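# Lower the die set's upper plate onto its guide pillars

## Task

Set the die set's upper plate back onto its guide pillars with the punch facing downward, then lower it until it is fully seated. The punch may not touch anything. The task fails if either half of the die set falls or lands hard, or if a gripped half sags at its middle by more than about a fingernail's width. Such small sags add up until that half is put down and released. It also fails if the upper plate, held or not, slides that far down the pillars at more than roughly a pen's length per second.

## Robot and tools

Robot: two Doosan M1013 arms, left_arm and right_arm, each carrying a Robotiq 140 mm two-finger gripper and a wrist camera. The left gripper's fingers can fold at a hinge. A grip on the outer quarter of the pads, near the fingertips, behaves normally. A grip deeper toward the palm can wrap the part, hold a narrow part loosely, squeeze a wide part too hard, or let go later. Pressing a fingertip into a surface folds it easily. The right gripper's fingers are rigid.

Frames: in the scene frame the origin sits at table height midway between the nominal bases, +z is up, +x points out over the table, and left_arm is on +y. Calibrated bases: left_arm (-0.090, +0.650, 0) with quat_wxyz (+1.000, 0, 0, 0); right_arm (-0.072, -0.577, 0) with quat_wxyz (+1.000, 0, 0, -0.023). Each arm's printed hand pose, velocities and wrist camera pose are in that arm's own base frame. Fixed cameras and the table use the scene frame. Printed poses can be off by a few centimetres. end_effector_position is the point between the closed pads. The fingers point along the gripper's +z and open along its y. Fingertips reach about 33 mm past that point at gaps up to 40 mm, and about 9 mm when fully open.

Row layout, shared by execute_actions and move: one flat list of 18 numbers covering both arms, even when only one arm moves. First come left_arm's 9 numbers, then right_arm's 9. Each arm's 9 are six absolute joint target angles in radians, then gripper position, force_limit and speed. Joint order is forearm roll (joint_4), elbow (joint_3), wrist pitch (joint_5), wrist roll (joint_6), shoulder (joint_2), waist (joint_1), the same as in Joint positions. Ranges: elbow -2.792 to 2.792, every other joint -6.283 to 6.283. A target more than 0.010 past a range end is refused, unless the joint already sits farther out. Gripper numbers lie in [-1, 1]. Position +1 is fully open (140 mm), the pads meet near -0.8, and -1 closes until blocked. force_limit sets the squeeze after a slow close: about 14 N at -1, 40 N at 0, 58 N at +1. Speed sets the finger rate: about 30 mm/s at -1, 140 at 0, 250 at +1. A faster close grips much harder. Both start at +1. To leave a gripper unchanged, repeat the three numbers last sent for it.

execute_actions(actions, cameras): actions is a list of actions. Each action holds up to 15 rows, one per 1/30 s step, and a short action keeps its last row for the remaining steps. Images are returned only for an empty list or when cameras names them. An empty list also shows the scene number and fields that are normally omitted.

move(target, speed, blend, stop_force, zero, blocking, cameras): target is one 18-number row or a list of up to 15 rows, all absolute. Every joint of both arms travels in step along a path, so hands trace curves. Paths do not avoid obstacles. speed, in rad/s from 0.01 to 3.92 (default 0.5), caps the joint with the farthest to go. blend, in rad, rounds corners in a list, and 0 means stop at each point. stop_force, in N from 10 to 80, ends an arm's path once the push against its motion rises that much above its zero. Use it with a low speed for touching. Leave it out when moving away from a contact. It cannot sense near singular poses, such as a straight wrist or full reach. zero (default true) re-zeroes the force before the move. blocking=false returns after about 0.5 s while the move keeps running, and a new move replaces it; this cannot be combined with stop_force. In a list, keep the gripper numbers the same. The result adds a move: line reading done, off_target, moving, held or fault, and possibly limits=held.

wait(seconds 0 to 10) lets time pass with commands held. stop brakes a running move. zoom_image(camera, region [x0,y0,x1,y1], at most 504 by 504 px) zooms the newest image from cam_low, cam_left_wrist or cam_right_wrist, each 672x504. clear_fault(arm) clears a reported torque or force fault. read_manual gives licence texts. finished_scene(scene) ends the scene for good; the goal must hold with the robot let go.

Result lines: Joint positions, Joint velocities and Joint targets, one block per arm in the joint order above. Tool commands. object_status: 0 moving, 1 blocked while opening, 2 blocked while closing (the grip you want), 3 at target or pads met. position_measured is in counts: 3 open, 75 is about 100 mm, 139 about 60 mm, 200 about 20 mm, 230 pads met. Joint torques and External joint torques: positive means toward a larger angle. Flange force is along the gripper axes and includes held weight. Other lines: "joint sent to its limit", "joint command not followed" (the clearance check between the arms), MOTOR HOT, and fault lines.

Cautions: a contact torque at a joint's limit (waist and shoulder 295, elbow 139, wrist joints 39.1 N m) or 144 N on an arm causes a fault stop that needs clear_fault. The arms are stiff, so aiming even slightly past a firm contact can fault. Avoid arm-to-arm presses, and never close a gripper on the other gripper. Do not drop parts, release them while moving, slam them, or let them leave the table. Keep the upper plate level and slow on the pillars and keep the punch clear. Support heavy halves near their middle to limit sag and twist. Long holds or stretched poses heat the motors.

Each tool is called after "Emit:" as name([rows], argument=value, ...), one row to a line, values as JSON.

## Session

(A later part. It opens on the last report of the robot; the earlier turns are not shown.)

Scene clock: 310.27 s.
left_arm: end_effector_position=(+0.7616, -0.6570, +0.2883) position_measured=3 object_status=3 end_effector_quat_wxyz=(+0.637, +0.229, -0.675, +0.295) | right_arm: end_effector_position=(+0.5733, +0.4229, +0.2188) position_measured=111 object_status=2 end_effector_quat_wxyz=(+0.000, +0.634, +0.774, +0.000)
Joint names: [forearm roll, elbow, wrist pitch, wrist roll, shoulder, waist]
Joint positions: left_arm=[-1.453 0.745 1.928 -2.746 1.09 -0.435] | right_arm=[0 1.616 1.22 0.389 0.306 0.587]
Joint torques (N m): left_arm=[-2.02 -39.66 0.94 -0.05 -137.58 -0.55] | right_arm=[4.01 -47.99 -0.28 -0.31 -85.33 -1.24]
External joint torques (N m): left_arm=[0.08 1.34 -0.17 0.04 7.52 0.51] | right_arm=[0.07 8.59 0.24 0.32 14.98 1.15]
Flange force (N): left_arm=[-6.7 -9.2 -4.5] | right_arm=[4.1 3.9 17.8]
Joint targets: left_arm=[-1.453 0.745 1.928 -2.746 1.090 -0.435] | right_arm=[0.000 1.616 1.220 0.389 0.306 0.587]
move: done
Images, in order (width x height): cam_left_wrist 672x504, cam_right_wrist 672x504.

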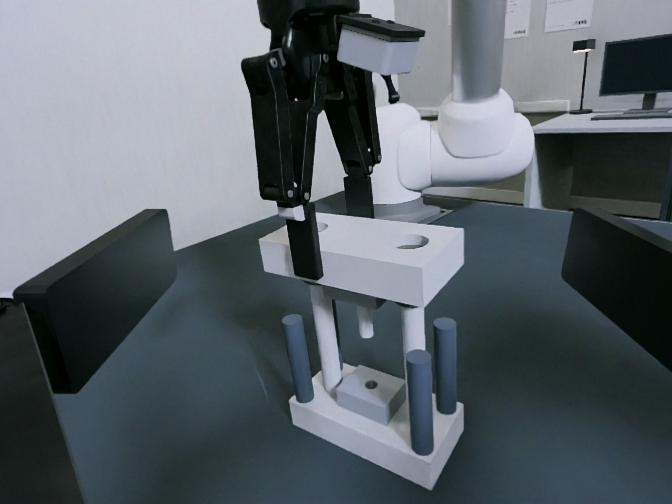

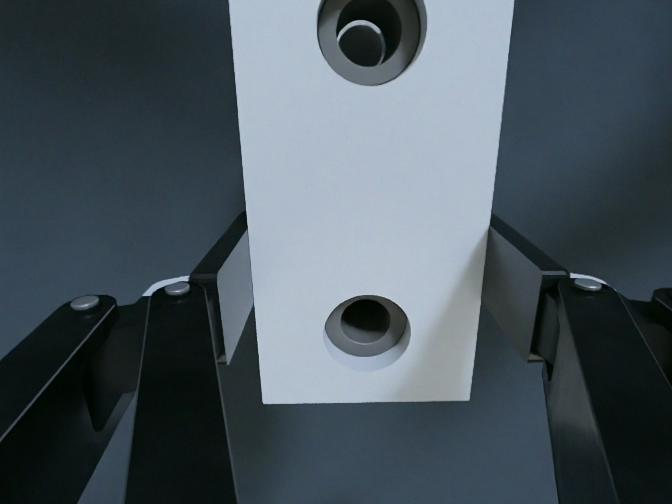

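Emit:
move([
  [-1.453,0.745,1.928,-2.746,1.09,-0.435,1,1,-1,0,1.6169,1.2193,0.3893,0.3054,0.5867,-1,1,-1],
  [-1.453,0.745,1.928,-2.746,1.09,-0.435,1,1,-1,0,1.6328,1.1955,0.3893,0.3133,0.5867,-1,1,-1],
], speed=0.02, stop_force=12, cameras=["cam_left_wrist","cam_right_wrist"])

Emit:
zoom_image(camera="cam_left_wrist", region=[285, 250, 445, 350])

Emit:
zoom_image(camera="cam_right_wrist", region=[330, 10, 400, 80])

Scene clock: 326.03 s.
left_arm: end_effector_position=(+0.7616, -0.6570, +0.2883) position_measured=3 object_status=3 end_effector_quat_wxyz=(+0.637, +0.229, -0.675, +0.295) | right_arm: end_effector_position=(+0.5733, +0.4225, +0.2146) position_measured=111 object_status=2 end_effector_quat_wxyz=(+0.000, +0.634, +0.773, +0.000)
Joint names: [forearm roll, elbow, wrist pitch, wrist roll, shoulder, waist]
Joint positions: left_arm=[-1.453 0.745 1.928 -2.746 1.09 -0.435] | right_arm=[0 1.622 1.212 0.389 0.308 0.587]
Joint torques (N m): left_arm=[-2.03 -39.78 0.94 -0.08 -137.77 -0.66] | right_arm=[4.01 -37.01 -0.81 -0.34 -69.42 -1.66]
External joint torques (N m): left_arm=[0.07 1.58 -0.18 0.07 8.08 -0.1] | right_arm=[0.07 -2.44 0.78 0.34 -1.55 1.48]
Flange force (N): left_arm=[-7.2 -9.4 -4.0] | right_arm=[3.7 1.8 -5.0]
Joint targets: left_arm=[-1.453 0.745 1.928 -2.746 1.090 -0.435] | right_arm=[0.000 1.622 1.212 0.389 0.308 0.587]
move: contact (right_arm); path passed 1 of 2 targets; right_arm: the wrist pitch is farthest, 0.016 rad from its target
Images, in order (width x height): cam_left_wrist 672x504, cam_right_wrist 672x504.

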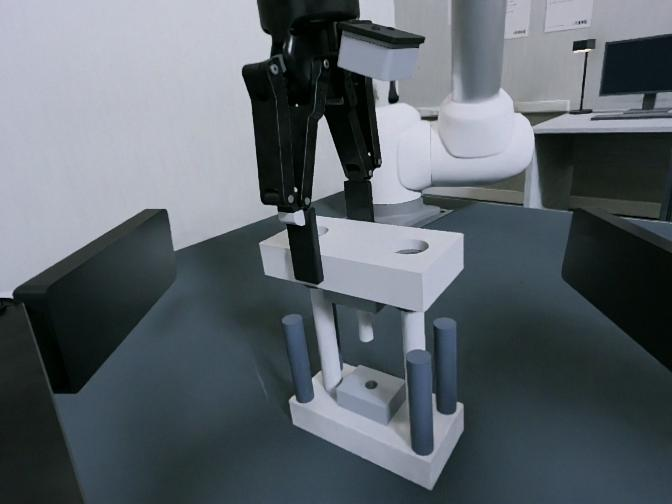

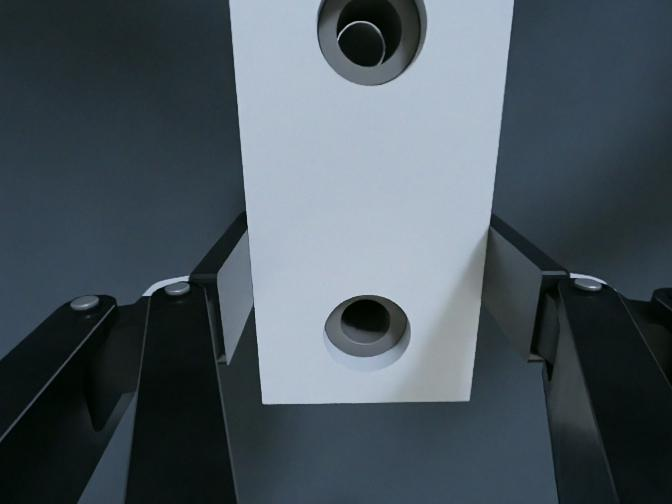

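Scaled by 3.150 from the camera's 672x504 image, which has a finer 960x720 frame.

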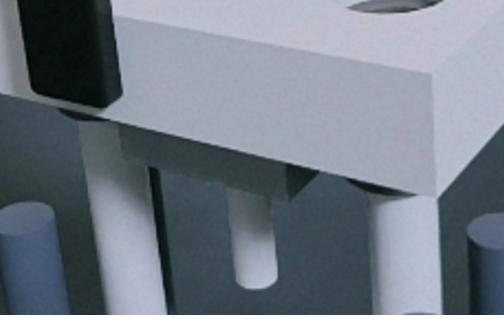

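Scaled by 7.200 from the camera's 672x504 image, which has a finer 960x720 frame.

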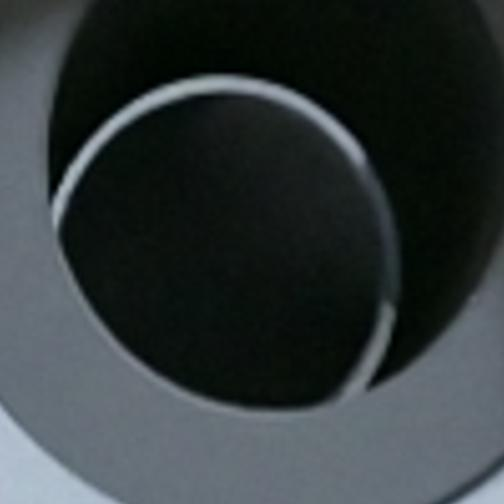

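Emit:
zoom_image(camera="cam_left_wrist", region=[280, 390, 480, 500])

Emit:
zoom_image(camera="cam_left_wrist", region=[255, 210, 475, 330])

Scaled by 2.520 from the camera's 672x504 image, which has a finer 960x720 frame.

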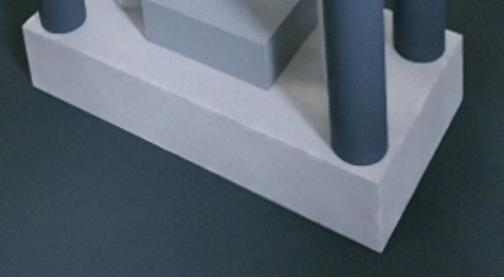

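Scaled by 2.291 from the camera's 672x504 image, which has a finer 960x720 frame.

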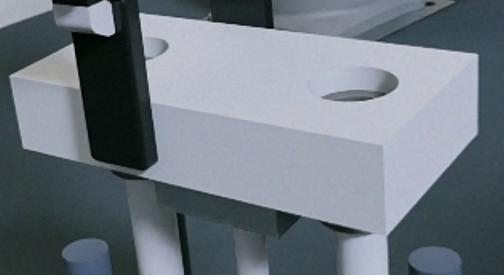

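Emit:
move(target=[-1.453,0.745,1.928,-2.746,1.09,-0.435,1,1,-1,0,1.6328,1.1955,0.3893,0.3133,0.5867,-1,1,-1], speed=0.015, stop_force=12, cameras=["cam_right_wrist"])

Emit:
zoom_image(camera="cam_right_wrist", region=[330, 10, 400, 80])

Scene clock: 374.63 s.
left_arm: end_effector_position=(+0.7616, -0.6570, +0.2883) position_measured=3 object_status=3 end_effector_quat_wxyz=(+0.637, +0.229, -0.675, +0.295) | right_arm: end_effector_position=(+0.5734, +0.4226, +0.2138) position_measured=111 object_status=2 end_effector_quat_wxyz=(+0.000, +0.634, +0.773, +0.000)
Joint names: [forearm roll, elbow, wrist pitch, wrist roll, shoulder, waist]
Joint positions: left_arm=[-1.453 0.745 1.928 -2.746 1.09 -0.435] | right_arm=[0 1.623 1.21 0.389 0.308 0.587]
Joint torques (N m): left_arm=[-2 -39.75 0.95 -0.09 -137.56 -0.74] | right_arm=[1.94 -21.51 -2.04 -0.12 -45.53 -7.71]
External joint torques (N m): left_arm=[0.03 1.07 -0.17 0.08 6.41 0.83] | right_arm=[2.13 -17.83 2.02 0.12 -25.32 7.56]
Flange force (N): left_arm=[-5.7 -7.9 -4.3] | right_arm=[9.8 -4.6 -38.1]
Joint targets: left_arm=[-1.453 0.745 1.928 -2.746 1.090 -0.435] | right_arm=[0.000 1.623 1.210 0.389 0.308 0.587]
move: contact (right_arm); right_arm: the wrist pitch is farthest, 0.014 rad from its target
Images, in order (width x height): cam_right_wrist 672x504.

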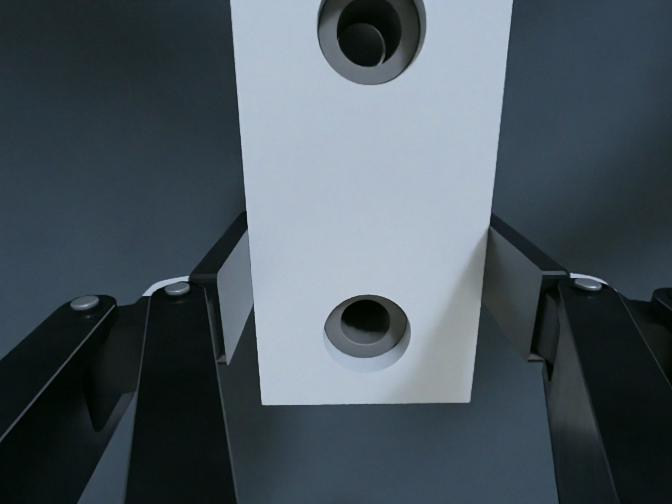

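Scaled by 7.200 from the camera's 672x504 image, which has a finer 960x720 frame.

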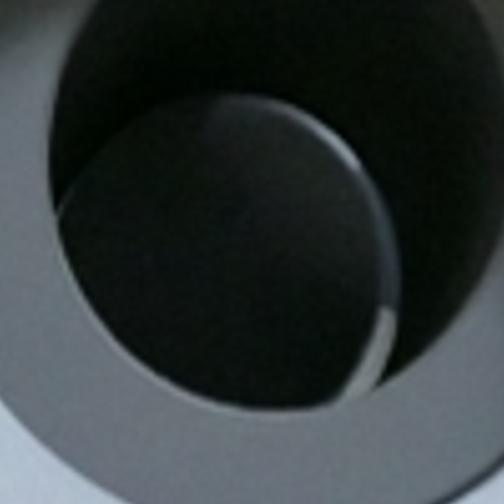

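Emit:
move([
  [-1.453,0.9,1.928,-2.746,0.75,-0.3,1,1,-1,0,1.6198,1.2150,0.3893,0.3068,0.5867,-1,1,-1],
  [1.699,0.9,-1.928,0.3348,0.75,-0.3,1,1,-1,0,1.6198,1.2150,0.3893,0.3068,0.5867,-1,1,-1],
  [1.699,0.7044,-1.9503,0.3348,1.1766,-0.4383,1,1,-1,0,1.6198,1.2150,0.3893,0.3068,0.5867,-1,1,-1],
], speed=[0.8,1.5,0.5], cameras=["all"])

Emit:
zoom_image(camera="cam_left_wrist", region=[250, 150, 470, 300])

Scene clock: 413.00 s.
left_arm: end_effector_position=(+0.7679, -0.6601, +0.2201) position_measured=3 object_status=3 end_effector_quat_wxyz=(+0.660, +0.253, -0.660, +0.253) | right_arm: end_effector_position=(+0.5732, +0.4225, +0.2163) position_measured=111 object_status=2 end_effector_quat_wxyz=(+0.000, +0.634, +0.773, +0.000)
Joint names: [forearm roll, elbow, wrist pitch, wrist roll, shoulder, waist]
Joint positions: left_arm=[1.699 0.704 -1.95 0.335 1.177 -0.438] | right_arm=[0 1.62 1.215 0.389 0.307 0.587]
Joint torques (N m): left_arm=[-2.92 -40.99 -0.8 -0.08 -142.59 -0.57] | right_arm=[3.99 -48.17 -0.14 -0.33 -85.59 -1.38]
External joint torques (N m): left_arm=[0.04 0.91 -0.09 0.08 6.88 0.47] | right_arm=[0.11 8.56 0.12 0.33 14.04 1.34]
Flange force (N): left_arm=[-5.6 -10.3 -5.3] | right_arm=[3.8 2.5 17.5]
Joint targets: left_arm=[1.699 0.704 -1.950 0.335 1.177 -0.438] | right_arm=[0.000 1.620 1.215 0.389 0.307 0.587]
move: done

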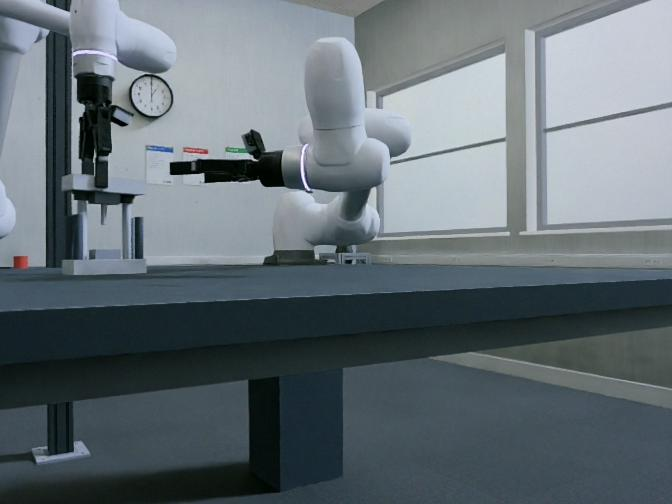

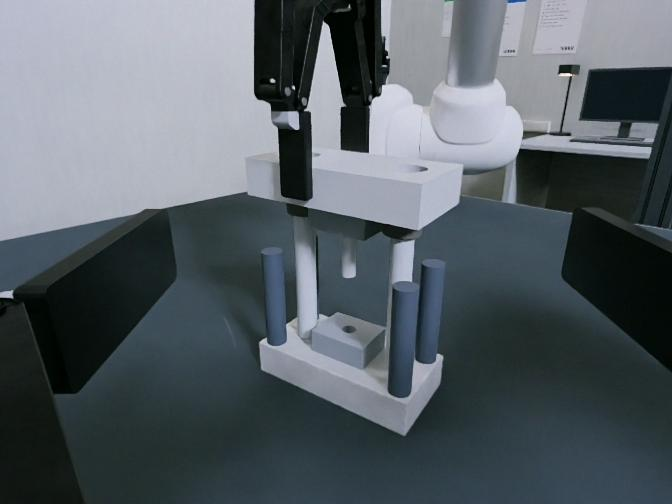

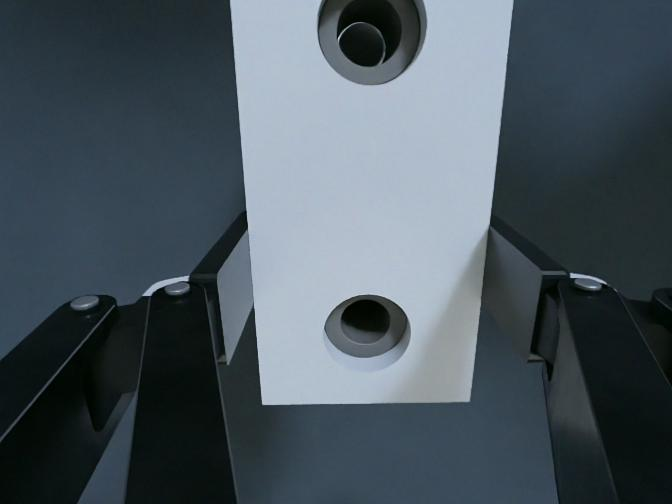

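Scaled by 2.291 from the camera's 672x504 image, which has a finer 960x720 frame.

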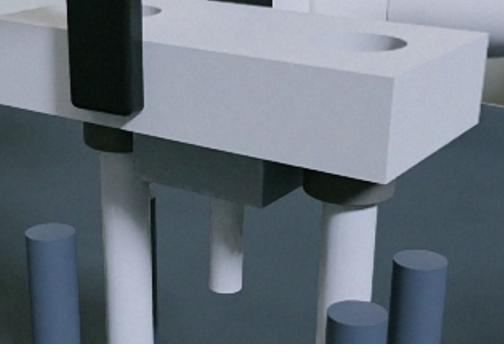

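Great view.

Emit:
zoom_image(camera="cam_left_wrist", region=[275, 190, 345, 260])

Emit:
zoom_image(camera="cam_left_wrist", region=[370, 205, 440, 275])

Emit:
zoom_image(camera="cam_right_wrist", region=[330, 10, 400, 80])

Emit:
zoom_image(camera="cam_left_wrist", region=[245, 310, 455, 440])

Scaled by 7.200 from the camera's 672x504 image, which has a finer 960x720 frame.

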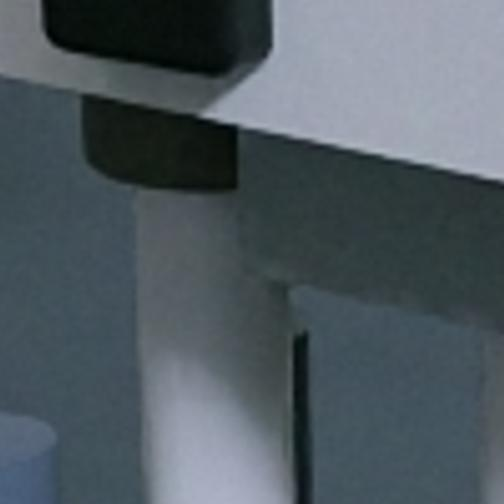

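Scaled by 7.200 from the camera's 672x504 image, which has a finer 960x720 frame.

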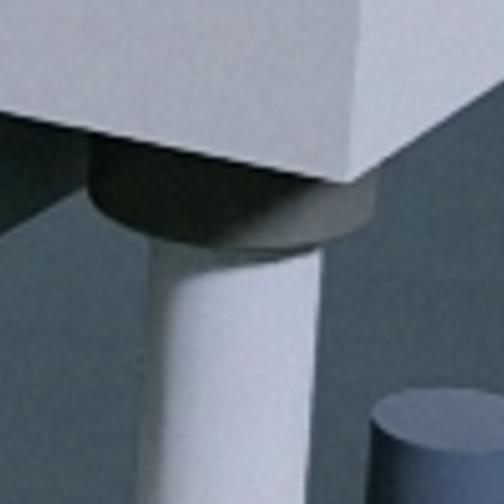

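Scaled by 7.200 from the camera's 672x504 image, which has a finer 960x720 frame.

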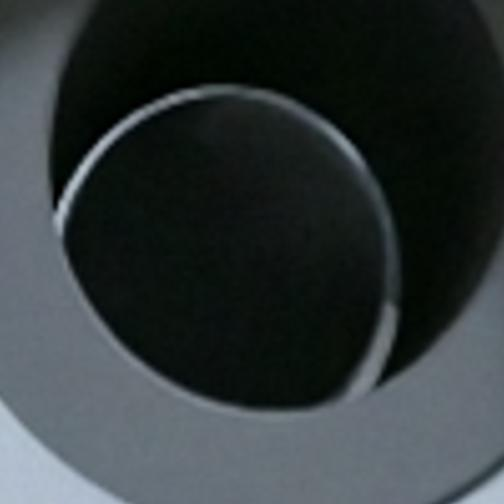

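Scaled by 2.400 from the camera's 672x504 image, which has a finer 960x720 frame.

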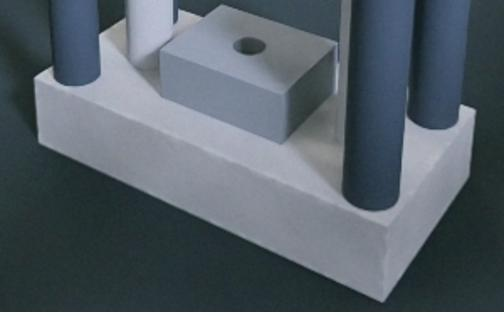

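Emit:
move(target=[1.699,0.7044,-1.9503,0.3348,1.1766,-0.4383,1,1,-1,0.0350,1.6329,1.1970,0.3585,0.2993,0.56948,-1,1,-1], speed=0.05, cameras=["cam_left_wrist","cam_right_wrist"])

Emit:
zoom_image(camera="cam_left_wrist", region=[245, 140, 455, 270])

Emit:
zoom_image(camera="cam_right_wrist", region=[330, 10, 400, 80])

Scene clock: 473.47 s.
left_arm: end_effector_position=(+0.7678, -0.6601, +0.2200) position_measured=3 object_status=3 end_effector_quat_wxyz=(+0.660, +0.253, -0.660, +0.253) | right_arm: end_effector_position=(+0.5734, +0.4210, +0.2151) position_measured=111 object_status=2 end_effector_quat_wxyz=(-0.014, +0.634, +0.774, +0.011)
Joint names: [forearm roll, elbow, wrist pitch, wrist roll, shoulder, waist]
Joint positions: left_arm=[1.699 0.704 -1.95 0.335 1.177 -0.438] | right_arm=[0.035 1.633 1.197 0.359 0.299 0.569]
Joint torques (N m): left_arm=[-2.97 -41.66 -0.81 -0.05 -143.46 -0.63] | right_arm=[4.21 -36.62 -0.41 -0.32 -67.94 -1.67]
External joint torques (N m): left_arm=[0.05 1.12 -0.09 0.05 6.55 0.49] | right_arm=[-0.02 -3.04 0.36 0.32 -2.92 1.87]
Flange force (N): left_arm=[-5.4 -8.8 -4.6] | right_arm=[3.9 0.7 -5.6]
Joint targets: left_arm=[1.699 0.704 -1.950 0.335 1.177 -0.438] | right_arm=[0.035 1.633 1.197 0.359 0.299 0.569]
move: done
Images, in order (width x height): cam_left_wrist 672x504, cam_right_wrist 672x504.

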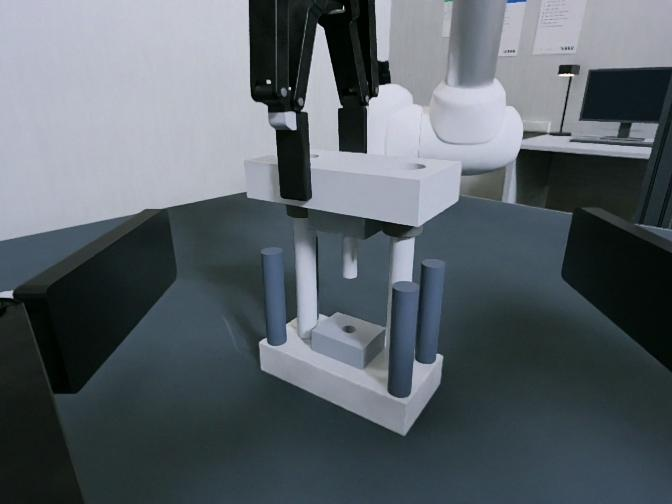

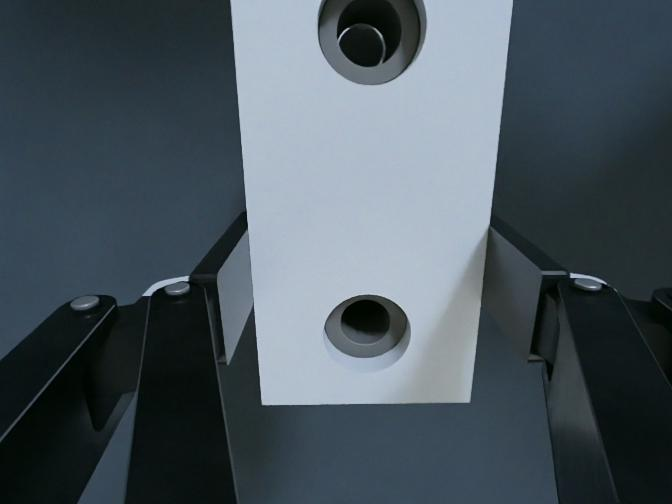

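Scaled by 2.400 from the camera's 672x504 image, which has a finer 960x720 frame.

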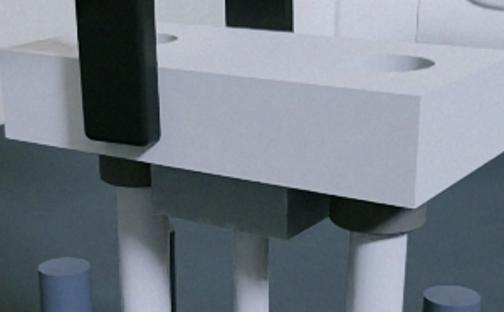

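Scaled by 7.200 from the camera's 672x504 image, which has a finer 960x720 frame.

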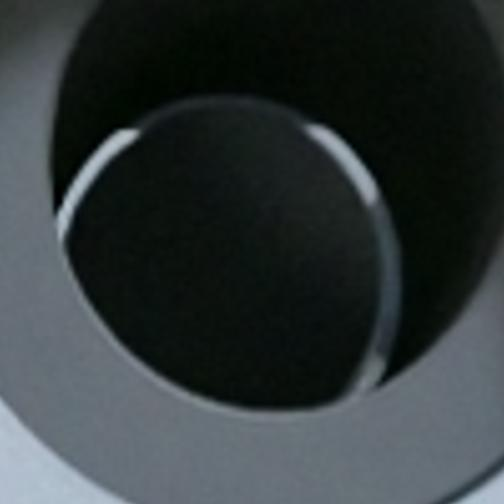

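Emit:
move(target=[1.5682,1.5417,-1.5679,0.7411,0.7703,-0.3530,1,1,-1,0.0350,1.6312,1.1996,0.3585,0.2984,0.56948,-1,1,-1], speed=0.5, cameras=["cam_left_wrist"])

Emit:
zoom_image(camera="cam_left_wrist", region=[250, 140, 470, 290])

Scene clock: 506.57 s.
left_arm: end_effector_position=(+0.6903, -0.5719, +0.2200) position_measured=3 object_status=3 end_effector_quat_wxyz=(+0.579, +0.406, -0.579, +0.406) | right_arm: end_effector_position=(+0.5734, +0.4209, +0.2165) position_measured=111 object_status=2 end_effector_quat_wxyz=(-0.014, +0.633, +0.774, +0.011)
Joint names: [forearm roll, elbow, wrist pitch, wrist roll, shoulder, waist]
Joint positions: left_arm=[1.568 1.542 -1.568 0.741 0.77 -0.353] | right_arm=[0.035 1.631 1.2 0.358 0.298 0.569]
Joint torques (N m): left_arm=[-2.06 -34.97 -1.8 -0.03 -112.35 -0.52] | right_arm=[4.3 -48.1 -0.27 -0.31 -84.13 -0.97]
External joint torques (N m): left_arm=[0.07 0.84 -0.05 0.04 5.48 0.31] | right_arm=[-0.14 8.69 0.22 0.31 13.91 1.28]
Flange force (N): left_arm=[-6.2 -4.4 -0.6] | right_arm=[2.9 2.3 17.6]
Joint targets: left_arm=[1.568 1.542 -1.568 0.741 0.770 -0.353] | right_arm=[0.035 1.631 1.200 0.359 0.298 0.569]
move: done
Images, in order (width x height): cam_left_wrist 672x504.

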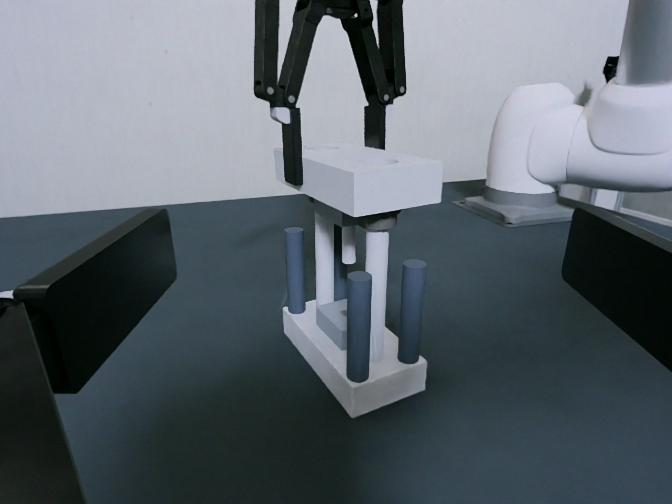

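Scaled by 2.291 from the camera's 672x504 image, which has a finer 960x720 frame.

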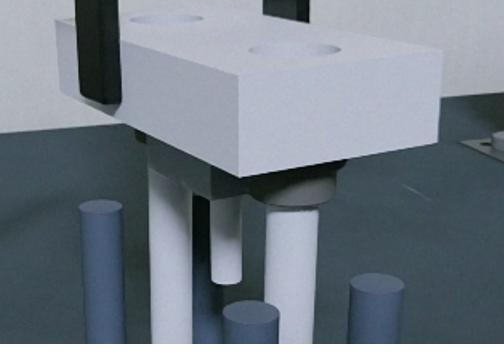

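Emit:
zoom_image(camera="cam_left_wrist", region=[290, 185, 360, 255])

Emit:
zoom_image(camera="cam_left_wrist", region=[340, 195, 410, 265])

Emit:
zoom_image(camera="cam_left_wrist", region=[270, 290, 440, 430])

Scaled by 7.200 from the camera's 672x504 image, which has a finer 960x720 frame.

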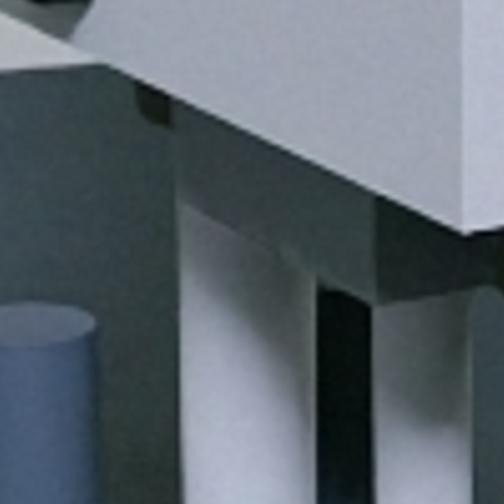

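Scaled by 7.200 from the camera's 672x504 image, which has a finer 960x720 frame.

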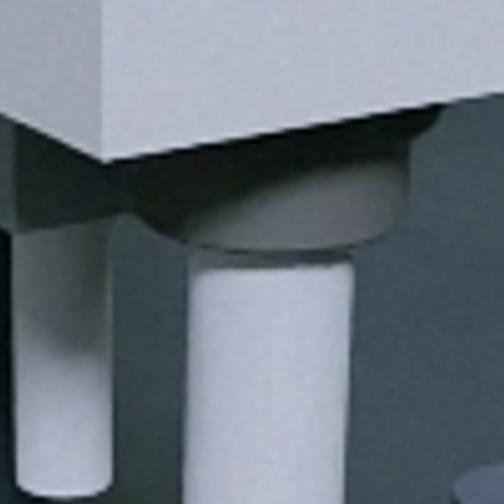

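Scaled by 2.965 from the camera's 672x504 image, which has a finer 960x720 frame.

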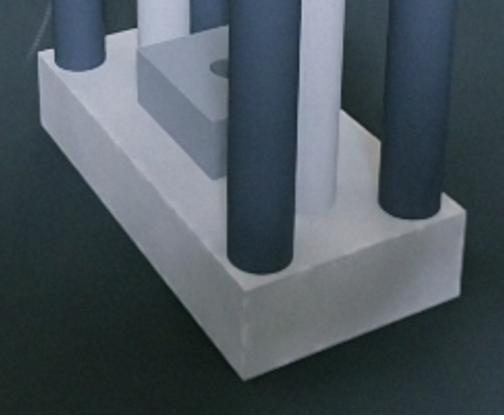

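Emit:
move(target=[1.5682,1.5417,-1.5679,0.7411,0.7703,-0.3530,1,1,-1,0.0350,1.6316,1.1996,0.3631,0.2981,0.57005,-1,1,-1], speed=0.05)

Emit:
move(target=[1.5682,1.5417,-1.5679,0.7411,0.7703,-0.3530,1,1,-1,0.0353,1.6458,1.1781,0.3631,0.3053,0.57005,-1,1,-1], speed=0.02, stop_force=13, cameras=["cam_left_wrist","cam_right_wrist"])

Emit:
zoom_image(camera="cam_left_wrist", region=[290, 185, 410, 275])

Emit:
zoom_image(camera="cam_right_wrist", region=[330, 10, 400, 80])

Scene clock: 560.97 s.
left_arm: end_effector_position=(+0.6902, -0.5719, +0.2200) position_measured=3 object_status=3 end_effector_quat_wxyz=(+0.579, +0.406, -0.579, +0.406) | right_arm: end_effector_position=(+0.5730, +0.4211, +0.2165) position_measured=111 object_status=2 end_effector_quat_wxyz=(-0.014, +0.635, +0.772, +0.011)
Joint names: [forearm roll, elbow, wrist pitch, wrist roll, shoulder, waist]
Joint positions: left_arm=[1.568 1.542 -1.568 0.741 0.77 -0.353] | right_arm=[0.035 1.632 1.2 0.363 0.298 0.57]
Joint torques (N m): left_arm=[-2.05 -35.06 -1.79 -0.07 -112.6 -0.7] | right_arm=[4.15 -48.1 -0.22 -0.22 -83.96 -1.07]
External joint torques (N m): left_arm=[0.07 1.23 -0.03 0.07 6.79 0.4] | right_arm=[0.02 8.65 0.17 0.22 13.99 1.24]
Flange force (N): left_arm=[-7.7 -5.0 -0.7] | right_arm=[2.8 2.6 17.7]
Joint targets: left_arm=[1.568 1.542 -1.568 0.741 0.770 -0.353] | right_arm=[0.035 1.632 1.200 0.363 0.298 0.570]
move: done

Scene clock: 561.70 s.
left_arm: end_effector_position=(+0.6902, -0.5719, +0.2200) position_measured=3 object_status=3 end_effector_quat_wxyz=(+0.579, +0.406, -0.579, +0.406) | right_arm: end_effector_position=(+0.5730, +0.4212, +0.2150) position_measured=111 object_status=2 end_effector_quat_wxyz=(-0.014, +0.635, +0.772, +0.011)
Joint names: [forearm roll, elbow, wrist pitch, wrist roll, shoulder, waist]
Joint positions: left_arm=[1.568 1.542 -1.568 0.741 0.77 -0.353] | right_arm=[0.035 1.633 1.197 0.363 0.299 0.57]
Joint torques (N m): left_arm=[-2.06 -34.98 -1.78 -0.06 -112.58 -0.63] | right_arm=[4.23 -36.64 -0.64 -0.33 -67.78 -0.9]
External joint torques (N m): left_arm=[0.11 1.1 -0.06 0.06 6.59 -0.1] | right_arm=[-0.07 -2.82 0.59 0.33 -2.56 0.9]
Flange force (N): left_arm=[-7.5 -5.1 -0.2] | right_arm=[2.7 1.4 -5.6]
Joint targets: left_arm=[1.568 1.542 -1.568 0.741 0.770 -0.353] | right_arm=[0.035 1.633 1.197 0.363 0.299 0.570]
move: contact (right_arm); right_arm: the wrist pitch is farthest, 0.019 rad from its target
Images, in order (width x height): cam_left_wrist 672x504, cam_right_wrist 672x504.

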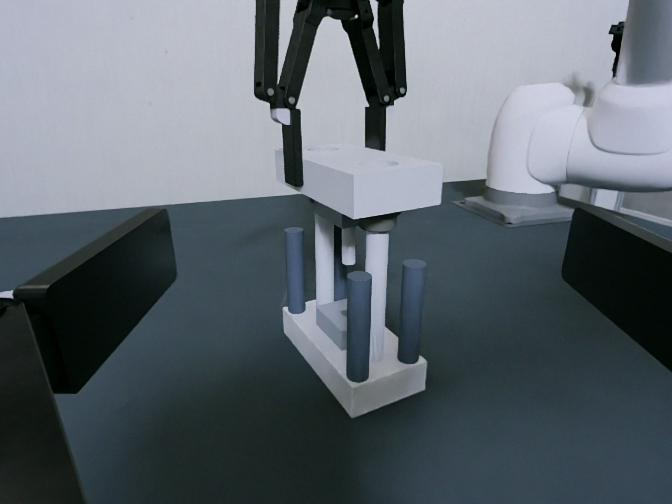

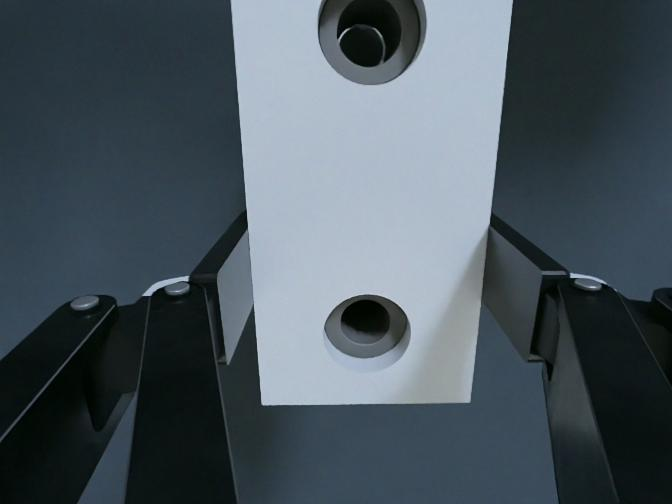

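Scaled by 4.200 from the camera's 672x504 image, which has a finer 960x720 frame.

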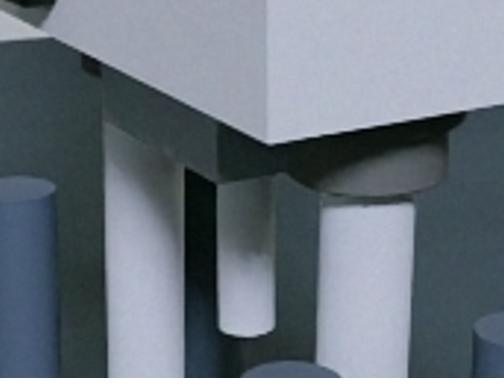

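Scaled by 7.200 from the camera's 672x504 image, which has a finer 960x720 frame.

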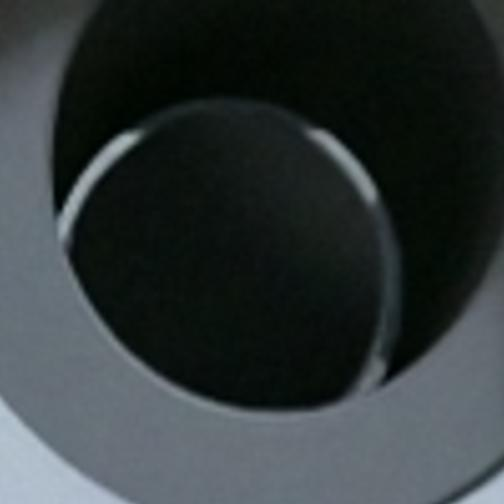

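Emit:
move(target=[1.5682,1.5417,-1.5679,0.7411,0.7703,-0.3530,1,1,-1,0.0350,1.6316,1.1996,0.3623,0.2981,0.57082,-1,1,-1], speed=0.05)

Emit:
move(target=[1.5682,1.5417,-1.5679,0.7411,0.7703,-0.3530,1,1,-1,0.0353,1.6458,1.1781,0.3623,0.3053,0.57082,-1,1,-1], speed=0.02, stop_force=13, cameras=["cam_left_wrist","cam_right_wrist"])

Emit:
zoom_image(camera="cam_right_wrist", region=[330, 10, 400, 80])

Emit:
zoom_image(camera="cam_left_wrist", region=[290, 185, 410, 275])

Scene clock: 612.37 s.
left_arm: end_effector_position=(+0.6902, -0.5719, +0.2200) position_measured=3 object_status=3 end_effector_quat_wxyz=(+0.579, +0.406, -0.579, +0.406) | right_arm: end_effector_position=(+0.5726, +0.4216, +0.2165) position_measured=111 object_status=2 end_effector_quat_wxyz=(-0.014, +0.634, +0.773, +0.011)
Joint names: [forearm roll, elbow, wrist pitch, wrist roll, shoulder, waist]
Joint positions: left_arm=[1.568 1.542 -1.568 0.741 0.77 -0.353] | right_arm=[0.035 1.632 1.2 0.362 0.298 0.571]
Joint torques (N m): left_arm=[-2.07 -34.98 -1.78 -0.05 -112.49 -0.44] | right_arm=[4.13 -48.16 -0.22 -0.27 -84.95 -0.97]
External joint torques (N m): left_arm=[0.09 0.95 -0.06 0.05 5.98 0.13] | right_arm=[0.02 8.8 0.16 0.27 15.36 0.9]
Flange force (N): left_arm=[-6.8 -4.7 -0.5] | right_arm=[3.1 4.3 18.6]
Joint targets: left_arm=[1.568 1.542 -1.568 0.741 0.770 -0.353] | right_arm=[0.035 1.632 1.200 0.362 0.298 0.571]
move: done

Scene clock: 613.10 s.
left_arm: end_effector_position=(+0.6902, -0.5719, +0.2200) position_measured=3 object_status=3 end_effector_quat_wxyz=(+0.579, +0.406, -0.579, +0.406) | right_arm: end_effector_position=(+0.5727, +0.4217, +0.2150) position_measured=111 object_status=2 end_effector_quat_wxyz=(-0.013, +0.634, +0.773, +0.011)
Joint names: [forearm roll, elbow, wrist pitch, wrist roll, shoulder, waist]
Joint positions: left_arm=[1.568 1.542 -1.568 0.741 0.77 -0.353] | right_arm=[0.035 1.633 1.196 0.362 0.299 0.571]
Joint torques (N m): left_arm=[-2.07 -35.02 -1.83 -0.08 -112.52 -0.46] | right_arm=[4.01 -38.06 0.07 -0.31 -71.66 -1.27]
External joint torques (N m): left_arm=[0.06 0.98 -0.01 0.08 5.9 0.83] | right_arm=[0.15 -1.29 -0.13 0.31 1.84 1.34]
Flange force (N): left_arm=[-6.7 -4.5 -1.2] | right_arm=[4.4 4.0 -0.1]
Joint targets: left_arm=[1.568 1.542 -1.568 0.741 0.770 -0.353] | right_arm=[0.035 1.633 1.197 0.362 0.299 0.571]
move: contact (right_arm); right_arm: the wrist pitch is farthest, 0.018 rad from its target
Images, in order (width x height): cam_left_wrist 672x504, cam_right_wrist 672x504.

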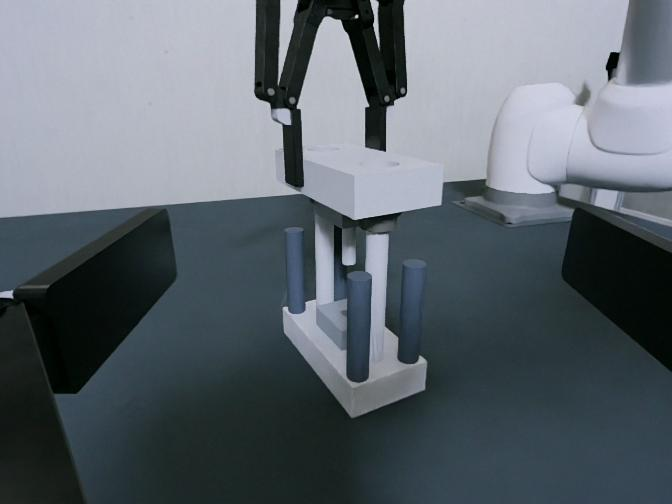

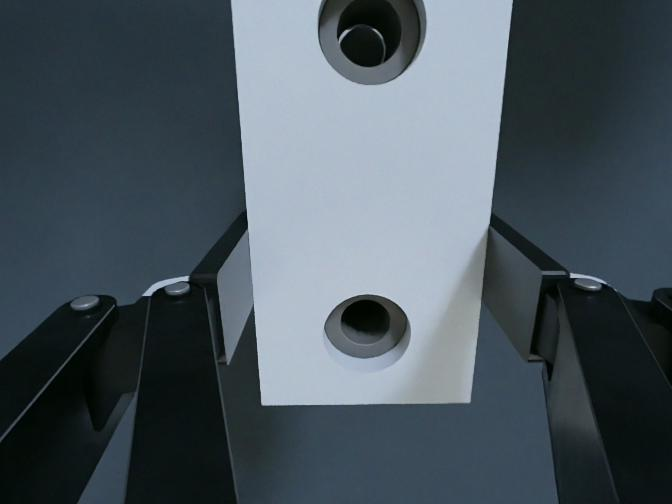

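Scaled by 7.200 from the camera's 672x504 image, which has a finer 960x720 frame.

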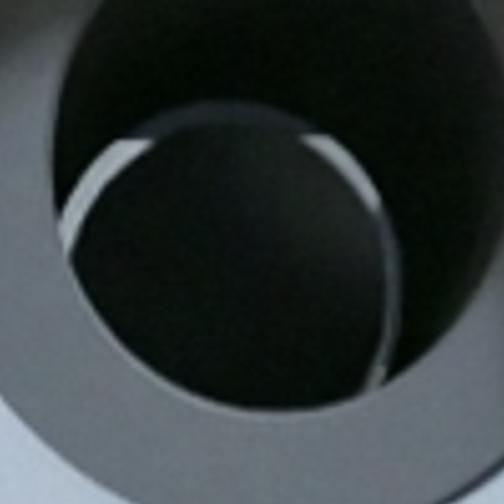

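Scaled by 4.200 from the camera's 672x504 image, which has a finer 960x720 frame.

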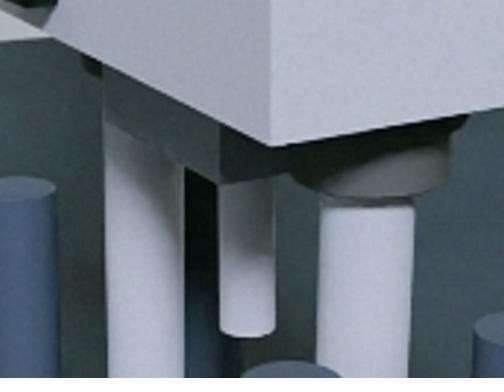

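Emit:
move(target=[1.5682,1.5417,-1.5679,0.7411,0.7703,-0.3530,1,1,-1,0.0350,1.6311,1.1998,0.3630,0.2984,0.57008,-1,1,-1], speed=0.05)

Emit:
move(target=[1.5682,1.5417,-1.5679,0.7411,0.7703,-0.3530,1,1,-1,0.0353,1.6453,1.1783,0.3630,0.3056,0.57008,-1,1,-1], speed=0.02, stop_force=13, cameras=["cam_left_wrist","cam_right_wrist"])

Emit:
zoom_image(camera="cam_right_wrist", region=[330, 10, 400, 80])

Emit:
zoom_image(camera="cam_left_wrist", region=[290, 175, 360, 245])

Emit:
zoom_image(camera="cam_left_wrist", region=[340, 195, 410, 265])

Scene clock: 646.53 s.
left_arm: end_effector_position=(+0.6902, -0.5719, +0.2200) position_measured=3 object_status=3 end_effector_quat_wxyz=(+0.579, +0.406, -0.579, +0.406) | right_arm: end_effector_position=(+0.5731, +0.4213, +0.2165) position_measured=111 object_status=2 end_effector_quat_wxyz=(-0.014, +0.635, +0.772, +0.011)
Joint names: [forearm roll, elbow, wrist pitch, wrist roll, shoulder, waist]
Joint positions: left_arm=[1.568 1.542 -1.568 0.741 0.77 -0.353] | right_arm=[0.035 1.631 1.2 0.363 0.298 0.57]
Joint torques (N m): left_arm=[-2.06 -34.9 -1.79 -0.06 -112.6 -0.35] | right_arm=[4.19 -48.02 -0.23 -0.32 -84.39 -0.67]
External joint torques (N m): left_arm=[0.04 0.71 -0.06 0.06 5.52 0.53] | right_arm=[-0.03 8.53 0.17 0.32 14.27 0.54]
Flange force (N): left_arm=[-6.2 -4.8 -0.9] | right_arm=[2.3 3.5 17.6]
Joint targets: left_arm=[1.568 1.542 -1.568 0.741 0.770 -0.353] | right_arm=[0.035 1.631 1.200 0.363 0.298 0.570]
move: done

Scene clock: 647.27 s.
left_arm: end_effector_position=(+0.6902, -0.5719, +0.2200) position_measured=3 object_status=3 end_effector_quat_wxyz=(+0.579, +0.406, -0.579, +0.406) | right_arm: end_effector_position=(+0.5732, +0.4213, +0.2149) position_measured=111 object_status=2 end_effector_quat_wxyz=(-0.014, +0.635, +0.772, +0.011)
Joint names: [forearm roll, elbow, wrist pitch, wrist roll, shoulder, waist]
Joint positions: left_arm=[1.568 1.542 -1.568 0.741 0.77 -0.353] | right_arm=[0.035 1.633 1.196 0.363 0.299 0.57]
Joint torques (N m): left_arm=[-2.05 -34.96 -1.8 -0.04 -112.65 -0.49] | right_arm=[4.13 -36.49 -0.64 -0.31 -68 -1.45]
External joint torques (N m): left_arm=[0.07 1.06 -0.04 0.04 6.55 0.21] | right_arm=[0.04 -3.12 0.59 0.31 -2.67 1.3]
Flange force (N): left_arm=[-7.4 -5.2 -0.5] | right_arm=[3.4 1.6 -6.0]
Joint targets: left_arm=[1.568 1.542 -1.568 0.741 0.770 -0.353] | right_arm=[0.035 1.633 1.197 0.363 0.299 0.570]
move: contact (right_arm); right_arm: the wrist pitch is farthest, 0.018 rad from its target
Images, in order (width x height): cam_left_wrist 672x504, cam_right_wrist 672x504.

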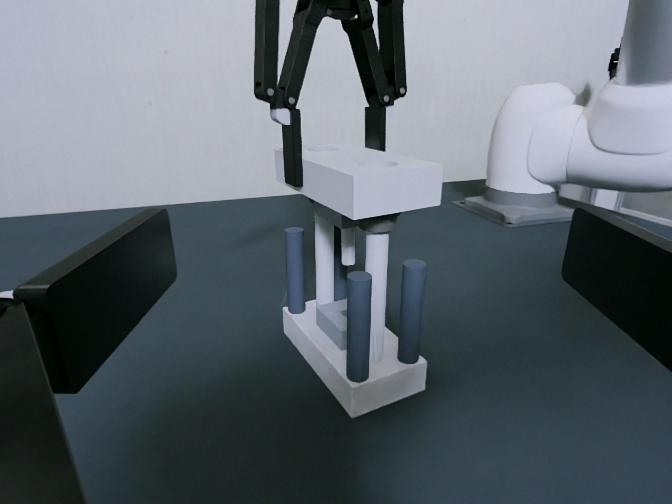

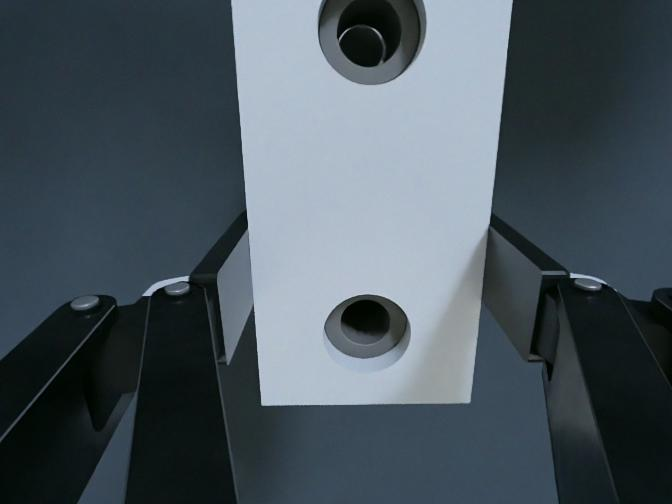

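Scaled by 7.200 from the camera's 672x504 image, which has a finer 960x720 frame.

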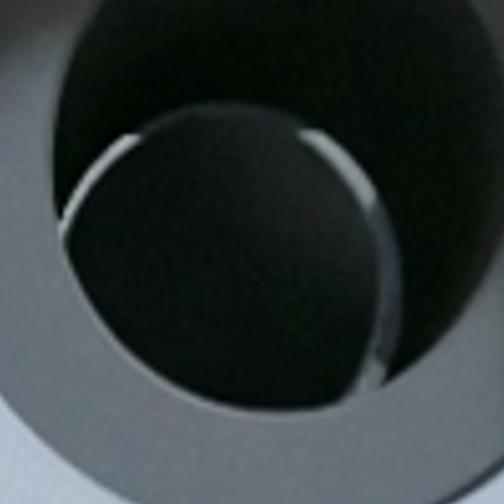

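Scaled by 7.200 from the camera's 672x504 image, which has a finer 960x720 frame.

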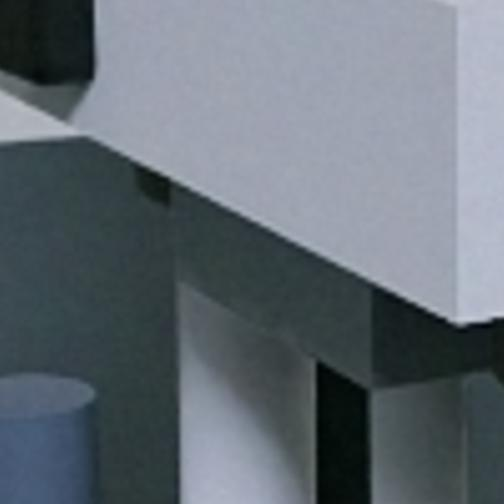

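Scaled by 7.200 from the camera's 672x504 image, which has a finer 960x720 frame.

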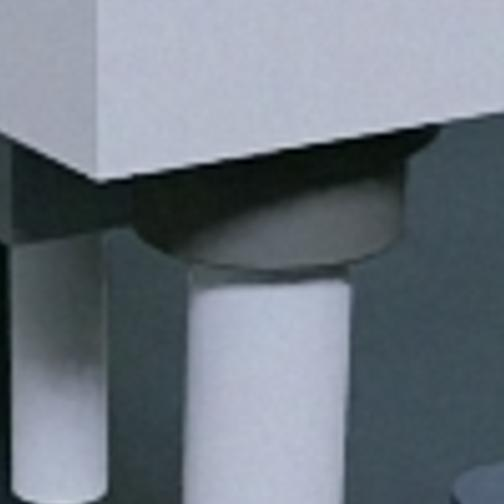

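Emit:
move(target=[1.5682,1.5417,-1.5679,0.7411,0.7703,-0.3530,1,1,-1,0.0350,1.6324,1.1994,0.37135,0.2975,0.57043,-1,1,-1], speed=0.05, cameras=[])

Emit:
move(target=[1.5682,1.5417,-1.5679,0.7411,0.7703,-0.3530,1,1,-1,0.0353,1.6466,1.1779,0.37135,0.3047,0.57043,-1,1,-1], speed=0.02, stop_force=11)

Emit:
move(target=[1.5682,1.5417,-1.5679,0.7411,0.7703,-0.3530,1,1,-1,0.0350,1.6298,1.2002,0.35465,0.2993,0.56973,-1,1,-1], speed=0.05)

Emit:
move(target=[1.5682,1.5417,-1.5679,0.7411,0.7703,-0.3530,1,1,-1,0.0353,1.6440,1.1787,0.35465,0.3065,0.56973,-1,1,-1], speed=0.02, stop_force=11)

Scene clock: 698.87 s.
left_arm: end_effector_position=(+0.6902, -0.5719, +0.2200) position_measured=3 object_status=3 end_effector_quat_wxyz=(+0.579, +0.406, -0.579, +0.406) | right_arm: end_effector_position=(+0.5725, +0.4211, +0.2165) position_measured=111 object_status=2 end_effector_quat_wxyz=(-0.014, +0.638, +0.770, +0.011)
Joint names: [forearm roll, elbow, wrist pitch, wrist roll, shoulder, waist]
Joint positions: left_arm=[1.568 1.542 -1.568 0.741 0.77 -0.353] | right_arm=[0.035 1.632 1.199 0.371 0.298 0.57]
Joint torques (N m): left_arm=[-2.06 -34.9 -1.8 -0.06 -112.45 -0.45] | right_arm=[4.19 -48.13 -0.24 -0.29 -84.85 -1.1]
External joint torques (N m): left_arm=[0.06 0.83 -0.04 0.06 5.76 0.27] | right_arm=[-0.03 8.83 0.19 0.29 15.17 1.32]
Flange force (N): left_arm=[-6.5 -4.8 -0.6] | right_arm=[3.6 3.8 18.5]
Joint targets: left_arm=[1.568 1.542 -1.568 0.741 0.770 -0.353] | right_arm=[0.035 1.632 1.199 0.371 0.297 0.570]
move: done
No camera images: "cameras" was empty.

Scene clock: 699.60 s.
left_arm: end_effector_position=(+0.6902, -0.5719, +0.2200) position_measured=3 object_status=3 end_effector_quat_wxyz=(+0.579, +0.406, -0.579, +0.406) | right_arm: end_effector_position=(+0.5726, +0.4212, +0.2149) position_measured=111 object_status=2 end_effector_quat_wxyz=(-0.014, +0.638, +0.770, +0.011)
Joint names: [forearm roll, elbow, wrist pitch, wrist roll, shoulder, waist]
Joint positions: left_arm=[1.568 1.542 -1.568 0.741 0.77 -0.353] | right_arm=[0.035 1.634 1.196 0.371 0.298 0.57]
Joint torques (N m): left_arm=[-2.05 -34.96 -1.81 -0.04 -112.38 -0.59] | right_arm=[3.95 -36.43 -0.5 -0.29 -68.04 -1.72]
External joint torques (N m): left_arm=[0.04 0.74 -0.04 0.04 5.14 0.71] | right_arm=[0.22 -3.05 0.44 0.29 -2.17 1.76]
Flange force (N): left_arm=[-5.8 -4.3 -1.1] | right_arm=[4.2 1.8 -5.3]
Joint targets: left_arm=[1.568 1.542 -1.568 0.741 0.770 -0.353] | right_arm=[0.035 1.634 1.196 0.371 0.298 0.570]
move: contact (right_arm); right_arm: the wrist pitch is farthest, 0.018 rad from its target

Scene clock: 700.30 s.
left_arm: end_effector_position=(+0.6902, -0.5719, +0.2200) position_measured=3 object_status=3 end_effector_quat_wxyz=(+0.579, +0.406, -0.579, +0.406) | right_arm: end_effector_position=(+0.5738, +0.4214, +0.2166) position_measured=111 object_status=2 end_effector_quat_wxyz=(-0.014, +0.632, +0.775, +0.011)
Joint names: [forearm roll, elbow, wrist pitch, wrist roll, shoulder, waist]
Joint positions: left_arm=[1.568 1.542 -1.568 0.741 0.77 -0.353] | right_arm=[0.035 1.63 1.2 0.355 0.299 0.57]
Joint torques (N m): left_arm=[-2.06 -34.96 -1.79 -0.07 -112.58 -0.54] | right_arm=[4.2 -47.84 -0.2 -0.29 -84.03 -0.71]
External joint torques (N m): left_arm=[0.13 0.92 -0.05 0.07 6.08 -0.62] | right_arm=[-0.04 8.37 0.15 0.29 13.72 0.66]
Flange force (N): left_arm=[-6.9 -4.9 0.4] | right_arm=[2.2 3.0 17.2]
Joint targets: left_arm=[1.568 1.542 -1.568 0.741 0.770 -0.353] | right_arm=[0.035 1.630 1.200 0.355 0.299 0.570]
move: done

Scene clock: 701.10 s.
left_arm: end_effector_position=(+0.6902, -0.5719, +0.2200) position_measured=3 object_status=3 end_effector_quat_wxyz=(+0.579, +0.406, -0.579, +0.406) | right_arm: end_effector_position=(+0.5738, +0.4216, +0.2139) position_measured=111 object_status=2 end_effector_quat_wxyz=(-0.014, +0.632, +0.775, +0.011)
Joint names: [forearm roll, elbow, wrist pitch, wrist roll, shoulder, waist]
Joint positions: left_arm=[1.568 1.542 -1.568 0.741 0.77 -0.353] | right_arm=[0.035 1.633 1.195 0.355 0.301 0.57]
Joint torques (N m): left_arm=[-2.05 -34.88 -1.79 -0.05 -112.64 -0.44] | right_arm=[0.27 -37.37 0.02 -0.37 -70.61 -9.11]
External joint torques (N m): left_arm=[0.04 0.89 -0.05 0.05 6.2 0.64] | right_arm=[3.88 -2.05 -0.07 0.37 0.26 8.99]
Flange force (N): left_arm=[-7.0 -5.2 -1.0] | right_arm=[14.2 -0.6 -1.5]
Joint targets: left_arm=[1.568 1.542 -1.568 0.741 0.770 -0.353] | right_arm=[0.035 1.633 1.195 0.355 0.301 0.570]
move: contact (right_arm); right_arm: the wrist pitch is farthest, 0.017 rad from its target


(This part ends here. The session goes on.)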